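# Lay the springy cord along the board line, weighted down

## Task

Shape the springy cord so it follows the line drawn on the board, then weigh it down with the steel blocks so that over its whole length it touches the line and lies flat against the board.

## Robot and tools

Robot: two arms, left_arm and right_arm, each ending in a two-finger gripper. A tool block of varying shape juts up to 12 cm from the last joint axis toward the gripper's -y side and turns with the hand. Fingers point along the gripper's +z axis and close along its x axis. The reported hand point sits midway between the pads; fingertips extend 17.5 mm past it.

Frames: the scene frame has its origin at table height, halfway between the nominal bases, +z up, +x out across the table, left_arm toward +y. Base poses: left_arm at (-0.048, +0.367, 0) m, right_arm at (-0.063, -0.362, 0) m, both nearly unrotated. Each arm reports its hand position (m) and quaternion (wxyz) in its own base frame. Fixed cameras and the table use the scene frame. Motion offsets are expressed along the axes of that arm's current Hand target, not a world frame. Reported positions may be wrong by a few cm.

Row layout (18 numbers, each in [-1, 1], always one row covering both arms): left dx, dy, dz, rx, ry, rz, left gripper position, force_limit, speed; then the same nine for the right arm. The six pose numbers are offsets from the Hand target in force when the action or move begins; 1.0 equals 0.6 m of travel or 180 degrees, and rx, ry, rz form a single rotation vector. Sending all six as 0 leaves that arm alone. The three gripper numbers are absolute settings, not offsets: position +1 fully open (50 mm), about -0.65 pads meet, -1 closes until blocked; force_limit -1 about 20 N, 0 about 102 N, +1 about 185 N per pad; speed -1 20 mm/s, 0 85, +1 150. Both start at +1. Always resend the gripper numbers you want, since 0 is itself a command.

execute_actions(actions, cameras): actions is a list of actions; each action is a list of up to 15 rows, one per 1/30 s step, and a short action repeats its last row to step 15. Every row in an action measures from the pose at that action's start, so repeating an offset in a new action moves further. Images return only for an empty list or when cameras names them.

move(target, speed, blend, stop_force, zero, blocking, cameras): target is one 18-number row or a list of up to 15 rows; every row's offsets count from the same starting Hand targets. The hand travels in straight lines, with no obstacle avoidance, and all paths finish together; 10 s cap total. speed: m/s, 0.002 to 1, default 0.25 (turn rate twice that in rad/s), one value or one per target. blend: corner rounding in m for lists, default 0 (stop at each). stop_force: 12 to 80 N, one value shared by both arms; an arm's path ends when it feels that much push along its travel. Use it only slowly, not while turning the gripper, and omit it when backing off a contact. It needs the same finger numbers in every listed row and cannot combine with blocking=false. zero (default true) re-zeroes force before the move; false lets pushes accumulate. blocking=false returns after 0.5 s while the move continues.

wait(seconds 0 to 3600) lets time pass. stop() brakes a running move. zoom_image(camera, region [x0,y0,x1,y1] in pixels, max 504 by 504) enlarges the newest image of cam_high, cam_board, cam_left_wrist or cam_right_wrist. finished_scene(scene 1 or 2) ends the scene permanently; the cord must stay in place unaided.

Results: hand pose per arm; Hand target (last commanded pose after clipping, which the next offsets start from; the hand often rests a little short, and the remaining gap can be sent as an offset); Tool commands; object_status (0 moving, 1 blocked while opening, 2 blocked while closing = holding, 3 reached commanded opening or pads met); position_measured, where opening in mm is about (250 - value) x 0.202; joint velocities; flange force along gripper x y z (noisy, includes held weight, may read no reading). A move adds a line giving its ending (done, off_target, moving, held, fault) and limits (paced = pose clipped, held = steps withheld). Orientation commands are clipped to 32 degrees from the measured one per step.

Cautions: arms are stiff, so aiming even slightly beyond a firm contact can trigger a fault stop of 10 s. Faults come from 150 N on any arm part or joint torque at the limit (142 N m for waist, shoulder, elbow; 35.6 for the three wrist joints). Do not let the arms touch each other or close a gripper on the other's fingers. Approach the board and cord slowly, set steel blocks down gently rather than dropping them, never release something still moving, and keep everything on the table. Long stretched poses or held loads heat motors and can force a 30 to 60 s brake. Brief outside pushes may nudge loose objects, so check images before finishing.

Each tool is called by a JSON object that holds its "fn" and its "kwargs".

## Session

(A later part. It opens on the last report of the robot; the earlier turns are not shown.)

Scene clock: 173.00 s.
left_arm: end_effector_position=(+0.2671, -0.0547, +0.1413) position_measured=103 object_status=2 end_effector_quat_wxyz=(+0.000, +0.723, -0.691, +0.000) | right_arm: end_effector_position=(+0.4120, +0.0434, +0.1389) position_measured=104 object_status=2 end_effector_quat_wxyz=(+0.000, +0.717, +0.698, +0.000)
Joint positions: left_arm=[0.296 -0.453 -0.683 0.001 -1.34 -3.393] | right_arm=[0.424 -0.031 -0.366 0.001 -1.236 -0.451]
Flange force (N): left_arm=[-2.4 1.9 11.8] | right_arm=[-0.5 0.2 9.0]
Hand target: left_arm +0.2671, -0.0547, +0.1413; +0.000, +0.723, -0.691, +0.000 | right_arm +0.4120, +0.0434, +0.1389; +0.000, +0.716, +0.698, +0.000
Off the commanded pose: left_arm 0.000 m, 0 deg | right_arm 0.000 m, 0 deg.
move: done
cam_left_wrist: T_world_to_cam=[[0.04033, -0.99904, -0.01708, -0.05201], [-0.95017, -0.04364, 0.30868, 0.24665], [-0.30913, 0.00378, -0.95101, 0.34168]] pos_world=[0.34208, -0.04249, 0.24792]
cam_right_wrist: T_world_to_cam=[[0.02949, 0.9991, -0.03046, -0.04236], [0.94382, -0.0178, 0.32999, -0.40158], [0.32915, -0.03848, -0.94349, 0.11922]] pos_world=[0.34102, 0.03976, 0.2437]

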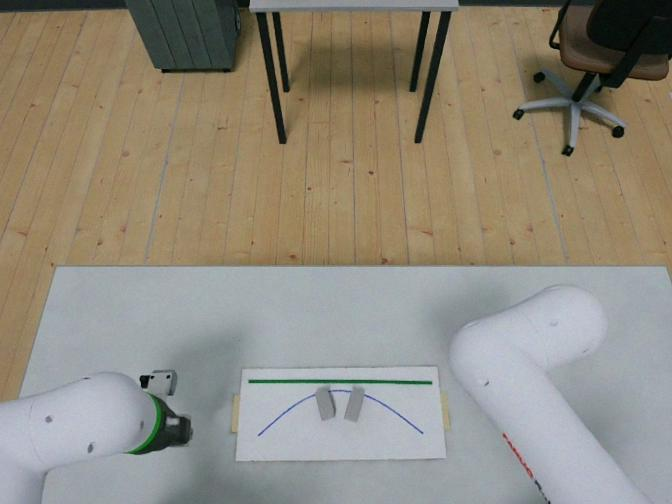

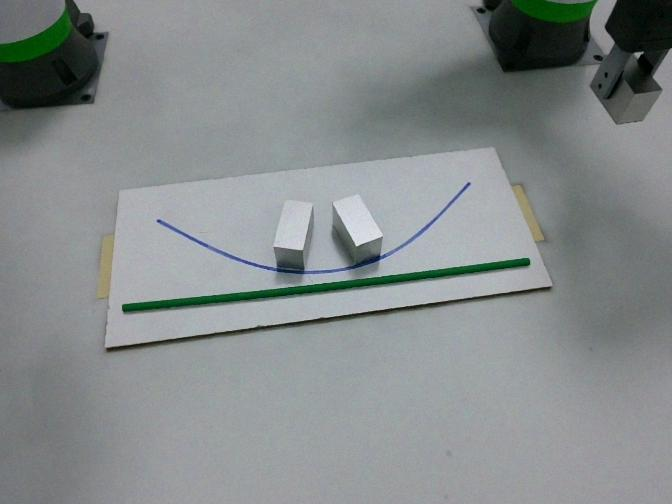

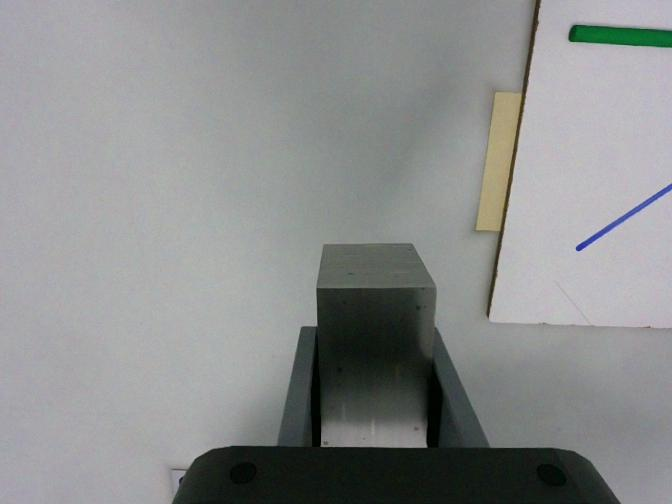

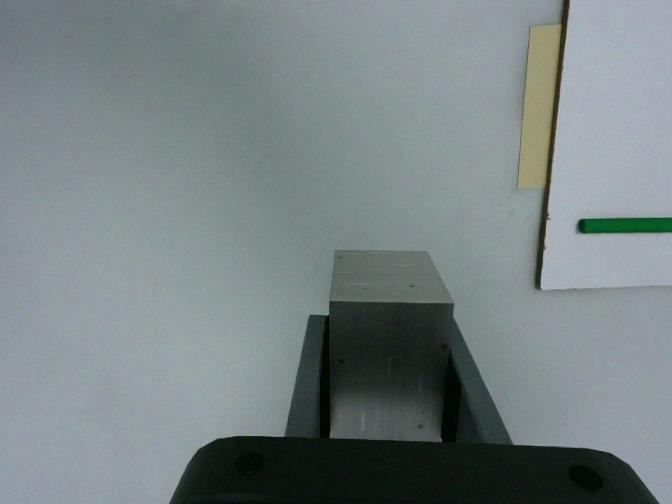

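{"fn": "move", "kwargs": {"target": [[0.239,-0.2877,0,0,0,0.0145,-1,-0.5,-0.7,0.2347,0.0685,0,0,0,-0.009,-1,-0.5,-0.7],[0.239,-0.2877,0.1717,0,0,0.0145,-1,-0.5,-0.7,0.2347,0.0685,0.1685,0,0,-0.009,-1,-0.5,-0.7]], "speed": [0.2,0.1]}}

{"fn": "move", "kwargs": {"target": [-0.0076,0.18,0,0,0,-0.175,-1,-0.5,-0.7,-0.005,-0.165,0,0,0,0.162,-1,-0.5,-0.7], "speed": 0.06, "cameras": ["all"]}}

{"fn": "zoom_image", "kwargs": {"camera": "cam_board", "region": [90, 150, 520, 330]}}

Scene clock: 186.37 s.
left_arm: end_effector_position=(+0.4461, -0.1901, +0.0385) position_measured=103 object_status=2 end_effector_quat_wxyz=(+0.000, +0.707, -0.707, +0.000) | right_arm: end_effector_position=(+0.4569, +0.1830, +0.0378) position_measured=104 object_status=2 end_effector_quat_wxyz=(+0.000, +0.707, +0.708, +0.000)
Joint positions: left_arm=[-0.131 0.254 -0.308 0.001 -1.009 -3.011] | right_arm=[0.649 0.271 -0.287 0 -1.013 -0.647]
Flange force (N): left_arm=[-2.1 2.2 10.2] | right_arm=[-0.1 0.8 8.5]
Hand target: left_arm +0.4461, -0.1901, +0.0385; +0.000, +0.707, -0.707, +0.000 | right_arm +0.4569, +0.1830, +0.0377; +0.000, +0.707, +0.708, +0.000
Off the commanded pose: left_arm 0.000 m, 0 deg | right_arm 0.000 m, 0 deg.
move: done

Scene clock: 191.23 s.
left_arm: end_effector_position=(+0.3381, -0.1856, +0.0384) position_measured=103 object_status=2 end_effector_quat_wxyz=(+0.000, +0.872, -0.489, +0.000) | right_arm: end_effector_position=(+0.3578, +0.1799, +0.0377) position_measured=104 object_status=2 end_effector_quat_wxyz=(+0.000, +0.862, +0.507, +0.000)
Joint positions: left_arm=[-0.158 0.018 -0.58 0.001 -0.972 -2.435] | right_arm=[0.797 0.057 -0.541 0 -0.973 -1.304]
Flange force (N): left_arm=[-2.9 -0.3 10.6] | right_arm=[0.6 1.8 9.1]
Hand target: left_arm +0.3381, -0.1856, +0.0384; +0.000, +0.872, -0.489, +0.000 | right_arm +0.3579, +0.1799, +0.0377; +0.000, +0.862, +0.507, +0.000
Off the commanded pose: left_arm 0.000 m, 0 deg | right_arm 0.000 m, 0 deg.
move: done
cam_left_wrist: T_world_to_cam=[[0.51799, -0.85523, -0.01679, -0.32232], [-0.81073, -0.49711, 0.30921, 0.2088], [-0.27279, -0.14655, -0.95085, 0.22611]] pos_world=[0.39791, -0.13873, 0.14502]
cam_right_wrist: T_world_to_cam=[[0.48821, 0.8722, -0.03023, -0.32156], [0.82857, -0.45236, 0.32992, -0.19519], [0.27408, -0.18612, -0.94353, 0.09309]] pos_world=[0.29321, 0.2095, 0.1425]

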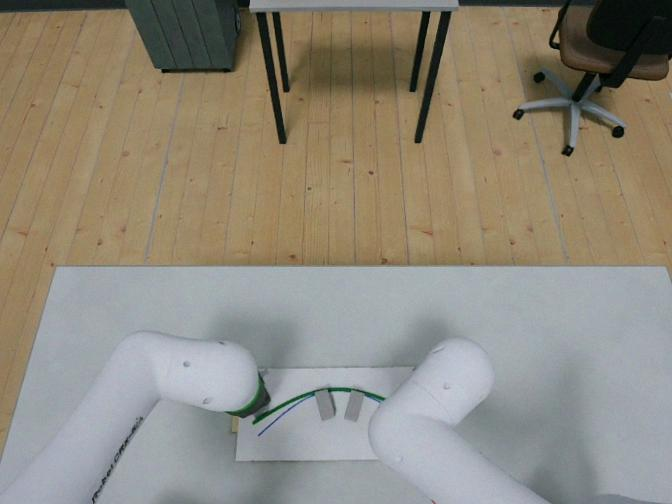

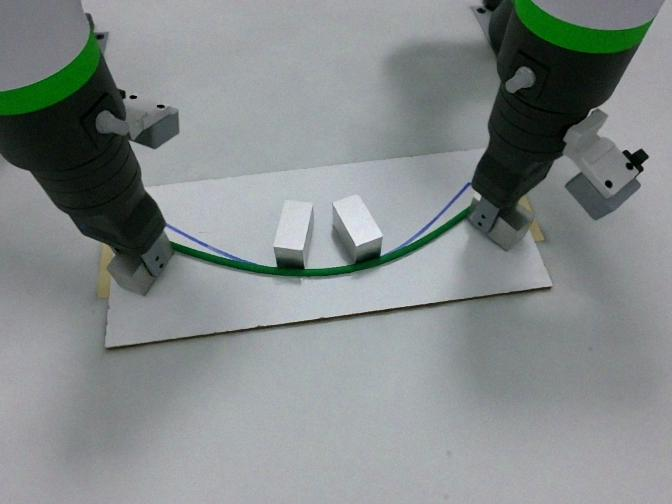

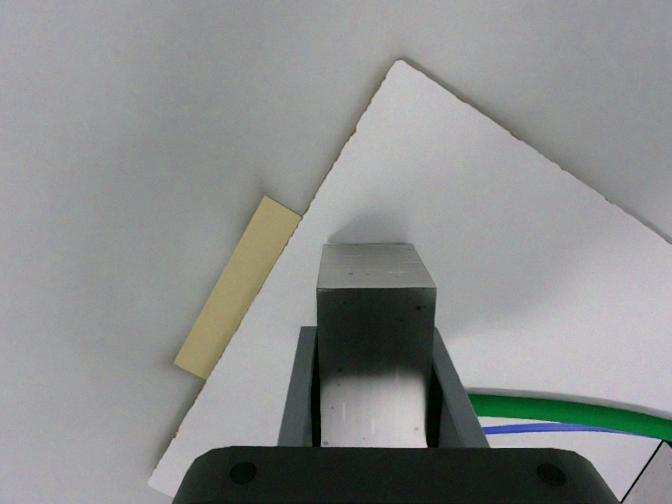

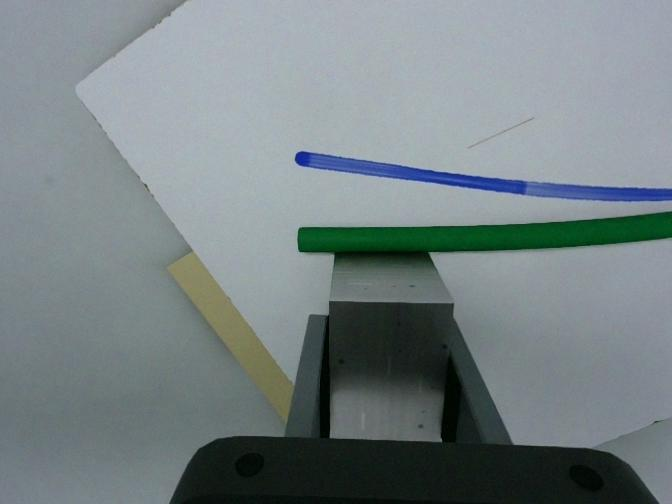

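Scaled by 1.172.

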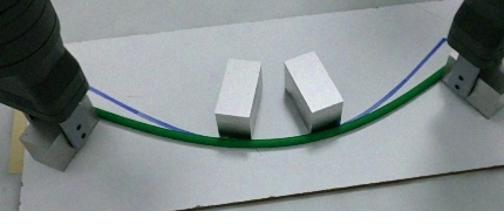

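{"fn": "move", "kwargs": {"target": [-0.0291,0.0435,0,0,0,-0.056,-1,-0.5,-0.7,-0.0241,-0.041,0,0,0,0.052,-1,-0.5,-0.7], "speed": 0.05, "cameras": ["all"]}}

{"fn": "zoom_image", "kwargs": {"camera": "cam_board", "region": [110, 160, 330, 320]}}

{"fn": "zoom_image", "kwargs": {"camera": "cam_board", "region": [290, 150, 510, 310]}}

Scene clock: 198.63 s.
left_arm: end_effector_position=(+0.3068, -0.1843, +0.0384) position_measured=103 object_status=2 end_effector_quat_wxyz=(+0.000, +0.912, -0.410, +0.000) | right_arm: end_effector_position=(+0.3293, +0.1792, +0.0377) position_measured=104 object_status=2 end_effector_quat_wxyz=(+0.000, +0.900, +0.435, +0.000)
Joint positions: left_arm=[-0.169 -0.055 -0.652 0.001 -0.974 -2.248] | right_arm=[0.853 -0.008 -0.608 0 -0.971 -1.524]
Flange force (N): left_arm=[-2.3 -0.5 10.9] | right_arm=[1.8 1.8 9.1]
Hand target: left_arm +0.3068, -0.1843, +0.0384; +0.000, +0.912, -0.410, +0.000 | right_arm +0.3293, +0.1792, +0.0377; +0.000, +0.900, +0.435, +0.000
Off the commanded pose: left_arm 0.000 m, 0 deg | right_arm 0.000 m, 0 deg.
move: done
cam_left_wrist: T_world_to_cam=[[0.65967, -0.75137, -0.01682, -0.32925], [-0.71116, -0.63129, 0.30939, 0.12874], [-0.24309, -0.19213, -0.95078, 0.20024]] pos_world=[0.35743, -0.12765, 0.14502]
cam_right_wrist: T_world_to_cam=[[0.6235, 0.78124, -0.03031, -0.33533], [0.74402, -0.58099, 0.32999, -0.121], [0.24019, -0.2283, -0.9435, 0.11949]] pos_world=[0.2704, 0.21895, 0.1425]

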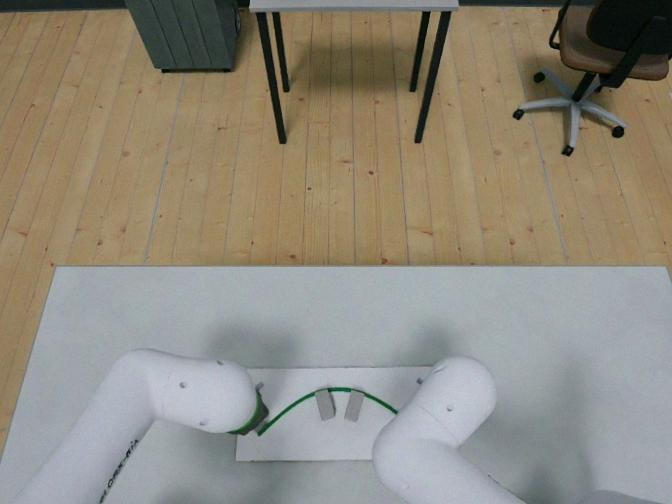

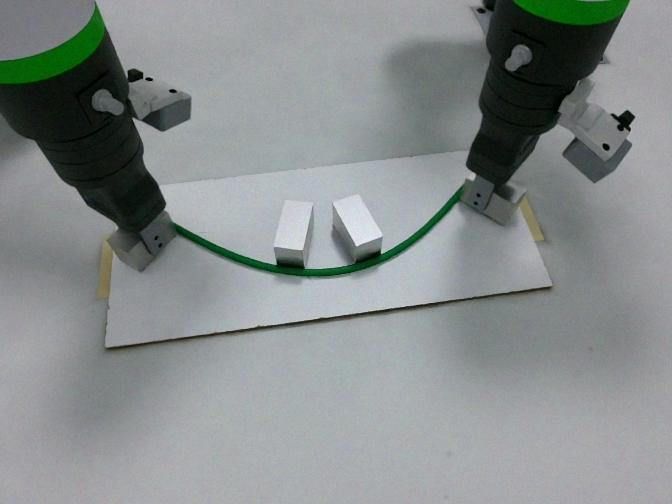

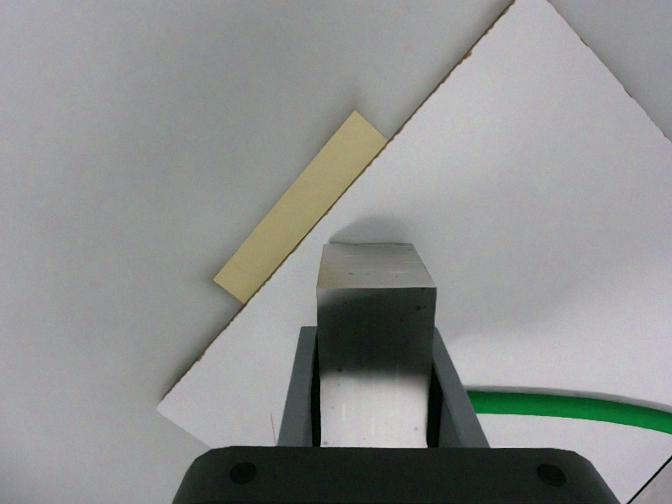

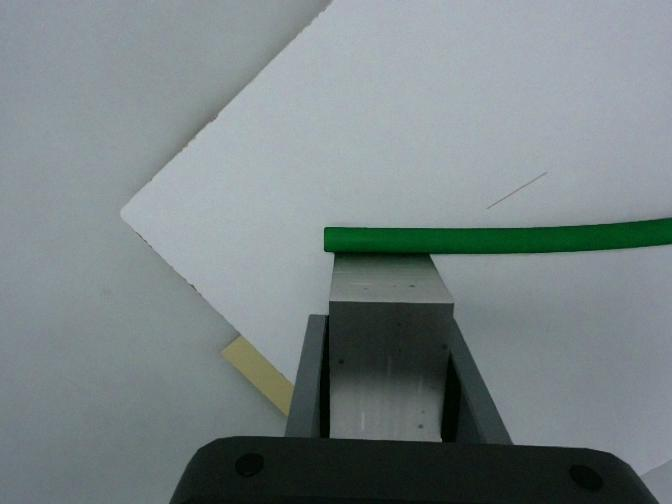

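Scaled by 2.291.

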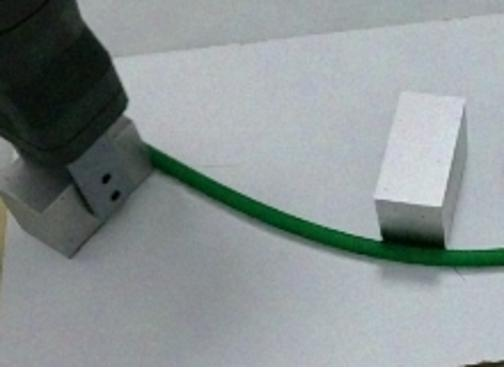

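Scaled by 2.291.

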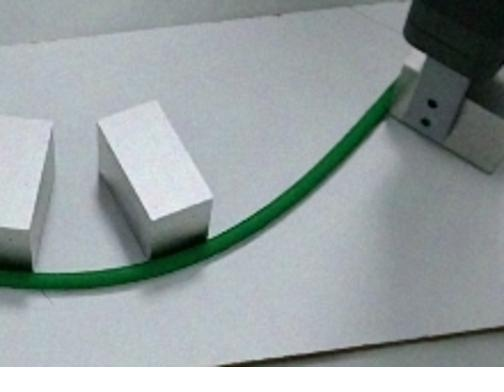

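{"fn": "move", "kwargs": {"target": [0,0,0.012,0,0,0,-1,-0.5,-0.7,0,0,0.012,0,0,0,-1,-0.5,-0.7], "speed": 0.006, "stop_force": 12}}

{"fn": "move", "kwargs": {"target": [[0,0,-0.001,0,0,0,1,-0.5,-1,0,0,-0.001,0,0,0,1,-0.5,-1]], "speed": 0.01, "cameras": ["cam_board"]}}

{"fn": "move", "kwargs": {"target": [[0,0,-0.25,0,0,0,1,-0.5,-1,0,0,-0.25,0,0,0,1,-0.5,-1],[-0.35,-0.1,-0.25,0,0,0.1,1,-0.5,-1,-0.3,0.2,-0.25,0,0,-0.1,1,-0.5,-1]], "speed": [0.1,0.25], "cameras": ["all"]}}

{"fn": "zoom_image", "kwargs": {"camera": "cam_board", "region": [110, 160, 330, 320]}}

{"fn": "zoom_image", "kwargs": {"camera": "cam_board", "region": [290, 150, 510, 310]}}

{"fn": "zoom_image", "kwargs": {"camera": "cam_high", "region": [230, 360, 450, 460]}}

Scene clock: 207.23 s.
left_arm: end_effector_position=(+0.3068, -0.1843, +0.0364) position_measured=103 object_status=2 end_effector_quat_wxyz=(+0.000, +0.912, -0.410, +0.000) | right_arm: end_effector_position=(+0.3294, +0.1792, +0.0369) position_measured=104 object_status=2 end_effector_quat_wxyz=(+0.000, +0.900, +0.435, +0.000)
Joint positions: left_arm=[-0.169 -0.052 -0.654 0.001 -0.968 -2.248] | right_arm=[0.853 -0.006 -0.609 0.001 -0.968 -1.524]
Flange force (N): left_arm=[-13.5 1.7 -22.9] | right_arm=[-6.0 -4.8 -17.4]
Hand target: left_arm +0.3068, -0.1843, +0.0364; +0.000, +0.912, -0.410, +0.000 (not the last commanded pose) | right_arm +0.3294, +0.1792, +0.0369; +0.000, +0.900, +0.435, +0.000 (not the last commanded pose)
Off the commanded pose: left_arm 0.005 m, 0 deg | right_arm 0.006 m, 0 deg.
move: contact (left_arm, right_arm)

Scene clock: 208.50 s.
left_arm: end_effector_position=(+0.3067, -0.1843, +0.0370) position_measured=3 object_status=3 end_effector_quat_wxyz=(+0.000, +0.912, -0.410, +0.000) | right_arm: end_effector_position=(+0.3294, +0.1792, +0.0375) position_measured=3 object_status=3 end_effector_quat_wxyz=(+0.000, +0.900, +0.435, +0.000)
Joint positions: left_arm=[-0.169 -0.053 -0.654 0.001 -0.969 -2.248] | right_arm=[0.853 -0.008 -0.608 0 -0.97 -1.524]
Flange force (N): left_arm=[-2.2 -0.1 5.3] | right_arm=[0.9 1.3 3.7]
Hand target: left_arm +0.3068, -0.1843, +0.0370; +0.000, +0.912, -0.410, +0.000 | right_arm +0.3294, +0.1792, +0.0375; +0.000, +0.900, +0.435, +0.000
Off the commanded pose: left_arm 0.000 m, 0 deg | right_arm 0.000 m, 0 deg.
move: done

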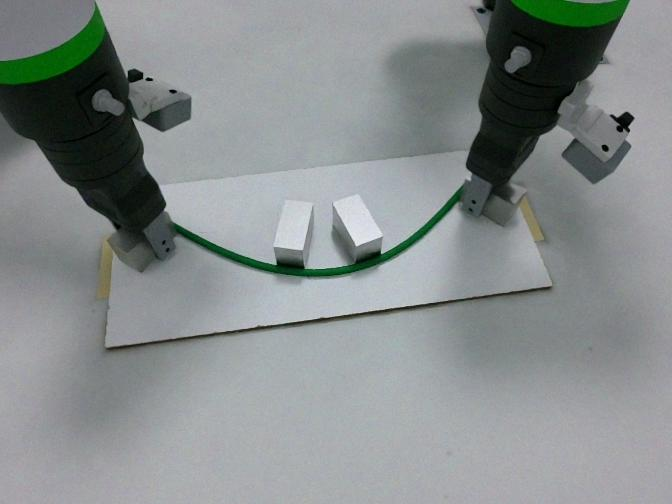

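Scene clock: 211.73 s.
left_arm: end_effector_position=(+0.2122, +0.0127, +0.1868) position_measured=3 object_status=3 end_effector_quat_wxyz=(+0.000, +0.837, -0.548, +0.000) | right_arm: end_effector_position=(+0.3115, -0.0364, +0.1875) position_measured=3 object_status=3 end_effector_quat_wxyz=(+0.000, +0.821, +0.571, +0.000)
Joint positions: left_arm=[0.72 -0.693 -0.691 0.001 -1.573 -3.45] | right_arm=[0.312 -0.347 -0.507 0 -1.41 -0.668]
Flange force (N): left_arm=no reading | right_arm=[-0.5 2.8 3.1]
Hand target: left_arm +0.2122, +0.0127, +0.1868; +0.000, +0.837, -0.548, +0.000 | right_arm +0.3115, -0.0364, +0.1875; +0.000, +0.821, +0.571, +0.000
Off the commanded pose: left_arm 0.000 m, 0 deg | right_arm 0.000 m, 0 deg.
move: done
cam_left_wrist: T_world_to_cam=[[0.39511, -0.91848, -0.01689, -0.05813], [-0.87156, -0.38061, 0.30904, 0.1709], [-0.29028, -0.10739, -0.9509, 0.36514]] pos_world=[0.27791, 0.05087, 0.29342]
cam_right_wrist: T_world_to_cam=[[0.35152, 0.93569, -0.03019, -0.06094], [0.88711, -0.32262, 0.33009, -0.31754], [0.29912, -0.14282, -0.94347, 0.20057]] pos_world=[0.24312, -0.01678, 0.29221]

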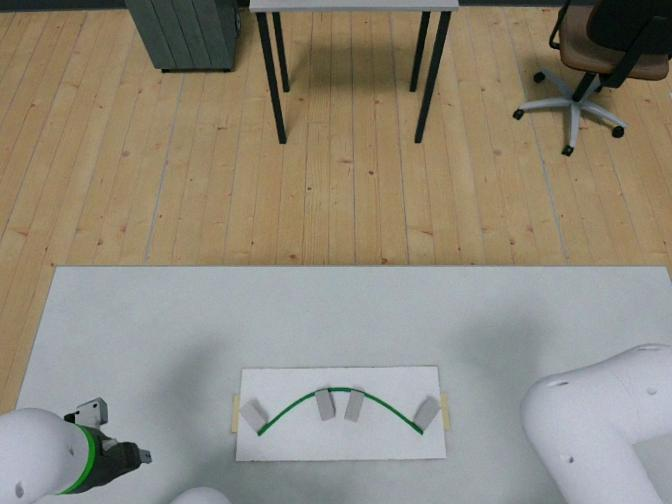

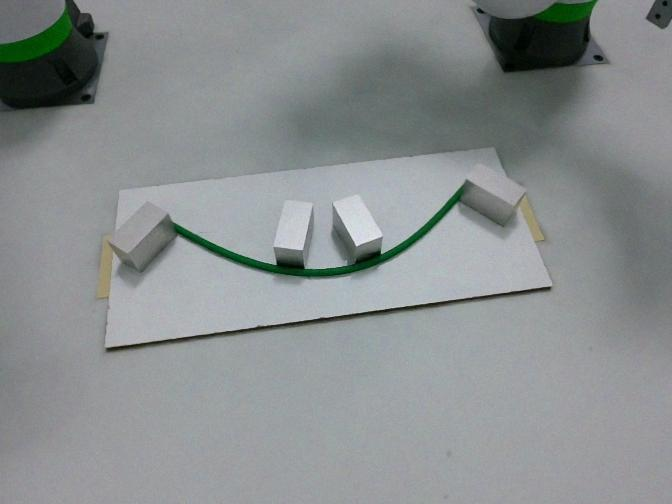

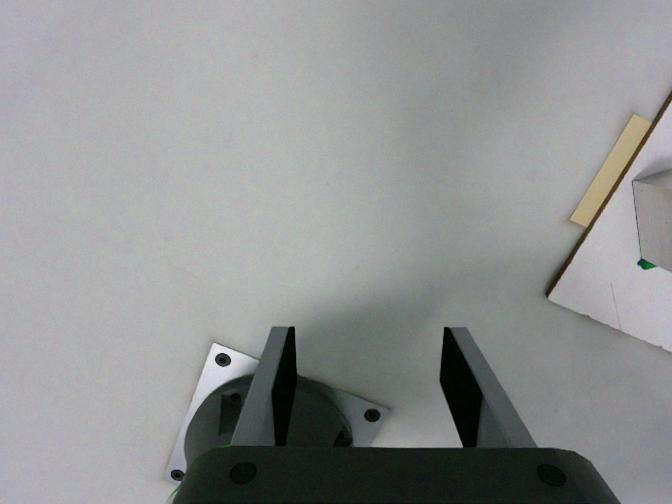

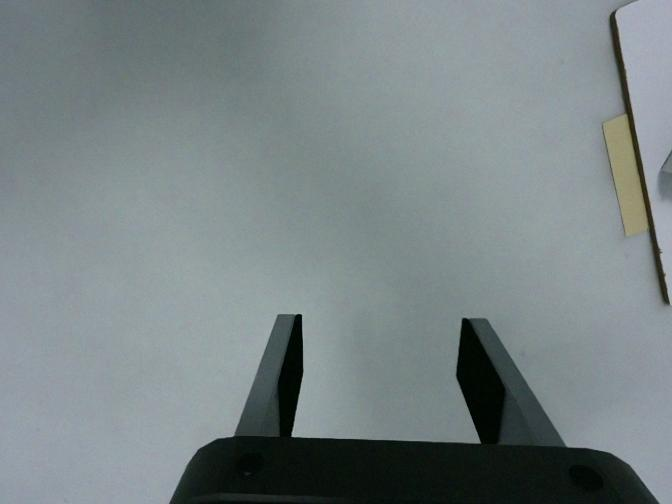

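Scaled by 2.291.

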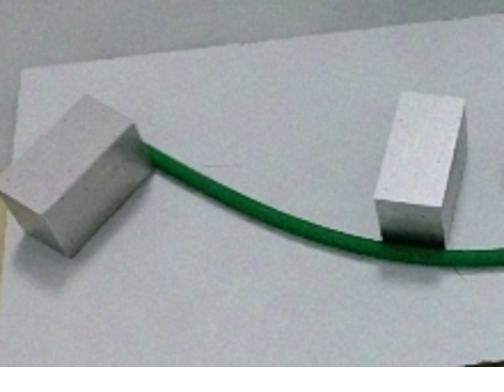

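Scaled by 2.291.

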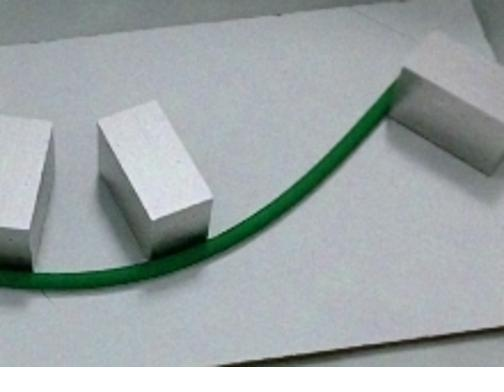

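Scaled by 2.291.

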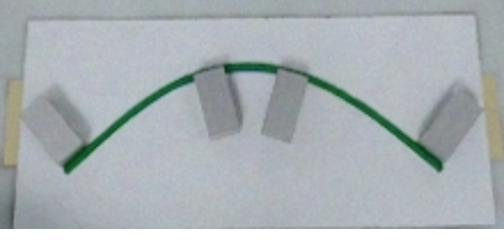

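{"fn": "zoom_image", "kwargs": {"camera": "cam_left_wrist", "region": [600, 230, 672, 290]}}

Scaled by 7.000.

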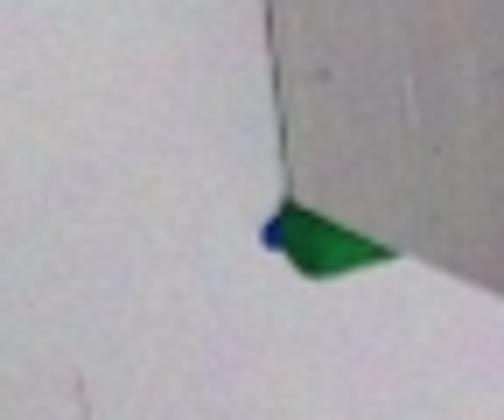

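{"fn": "finished_scene", "kwargs": {"scene": 2}}

The scene is finished: the task was done.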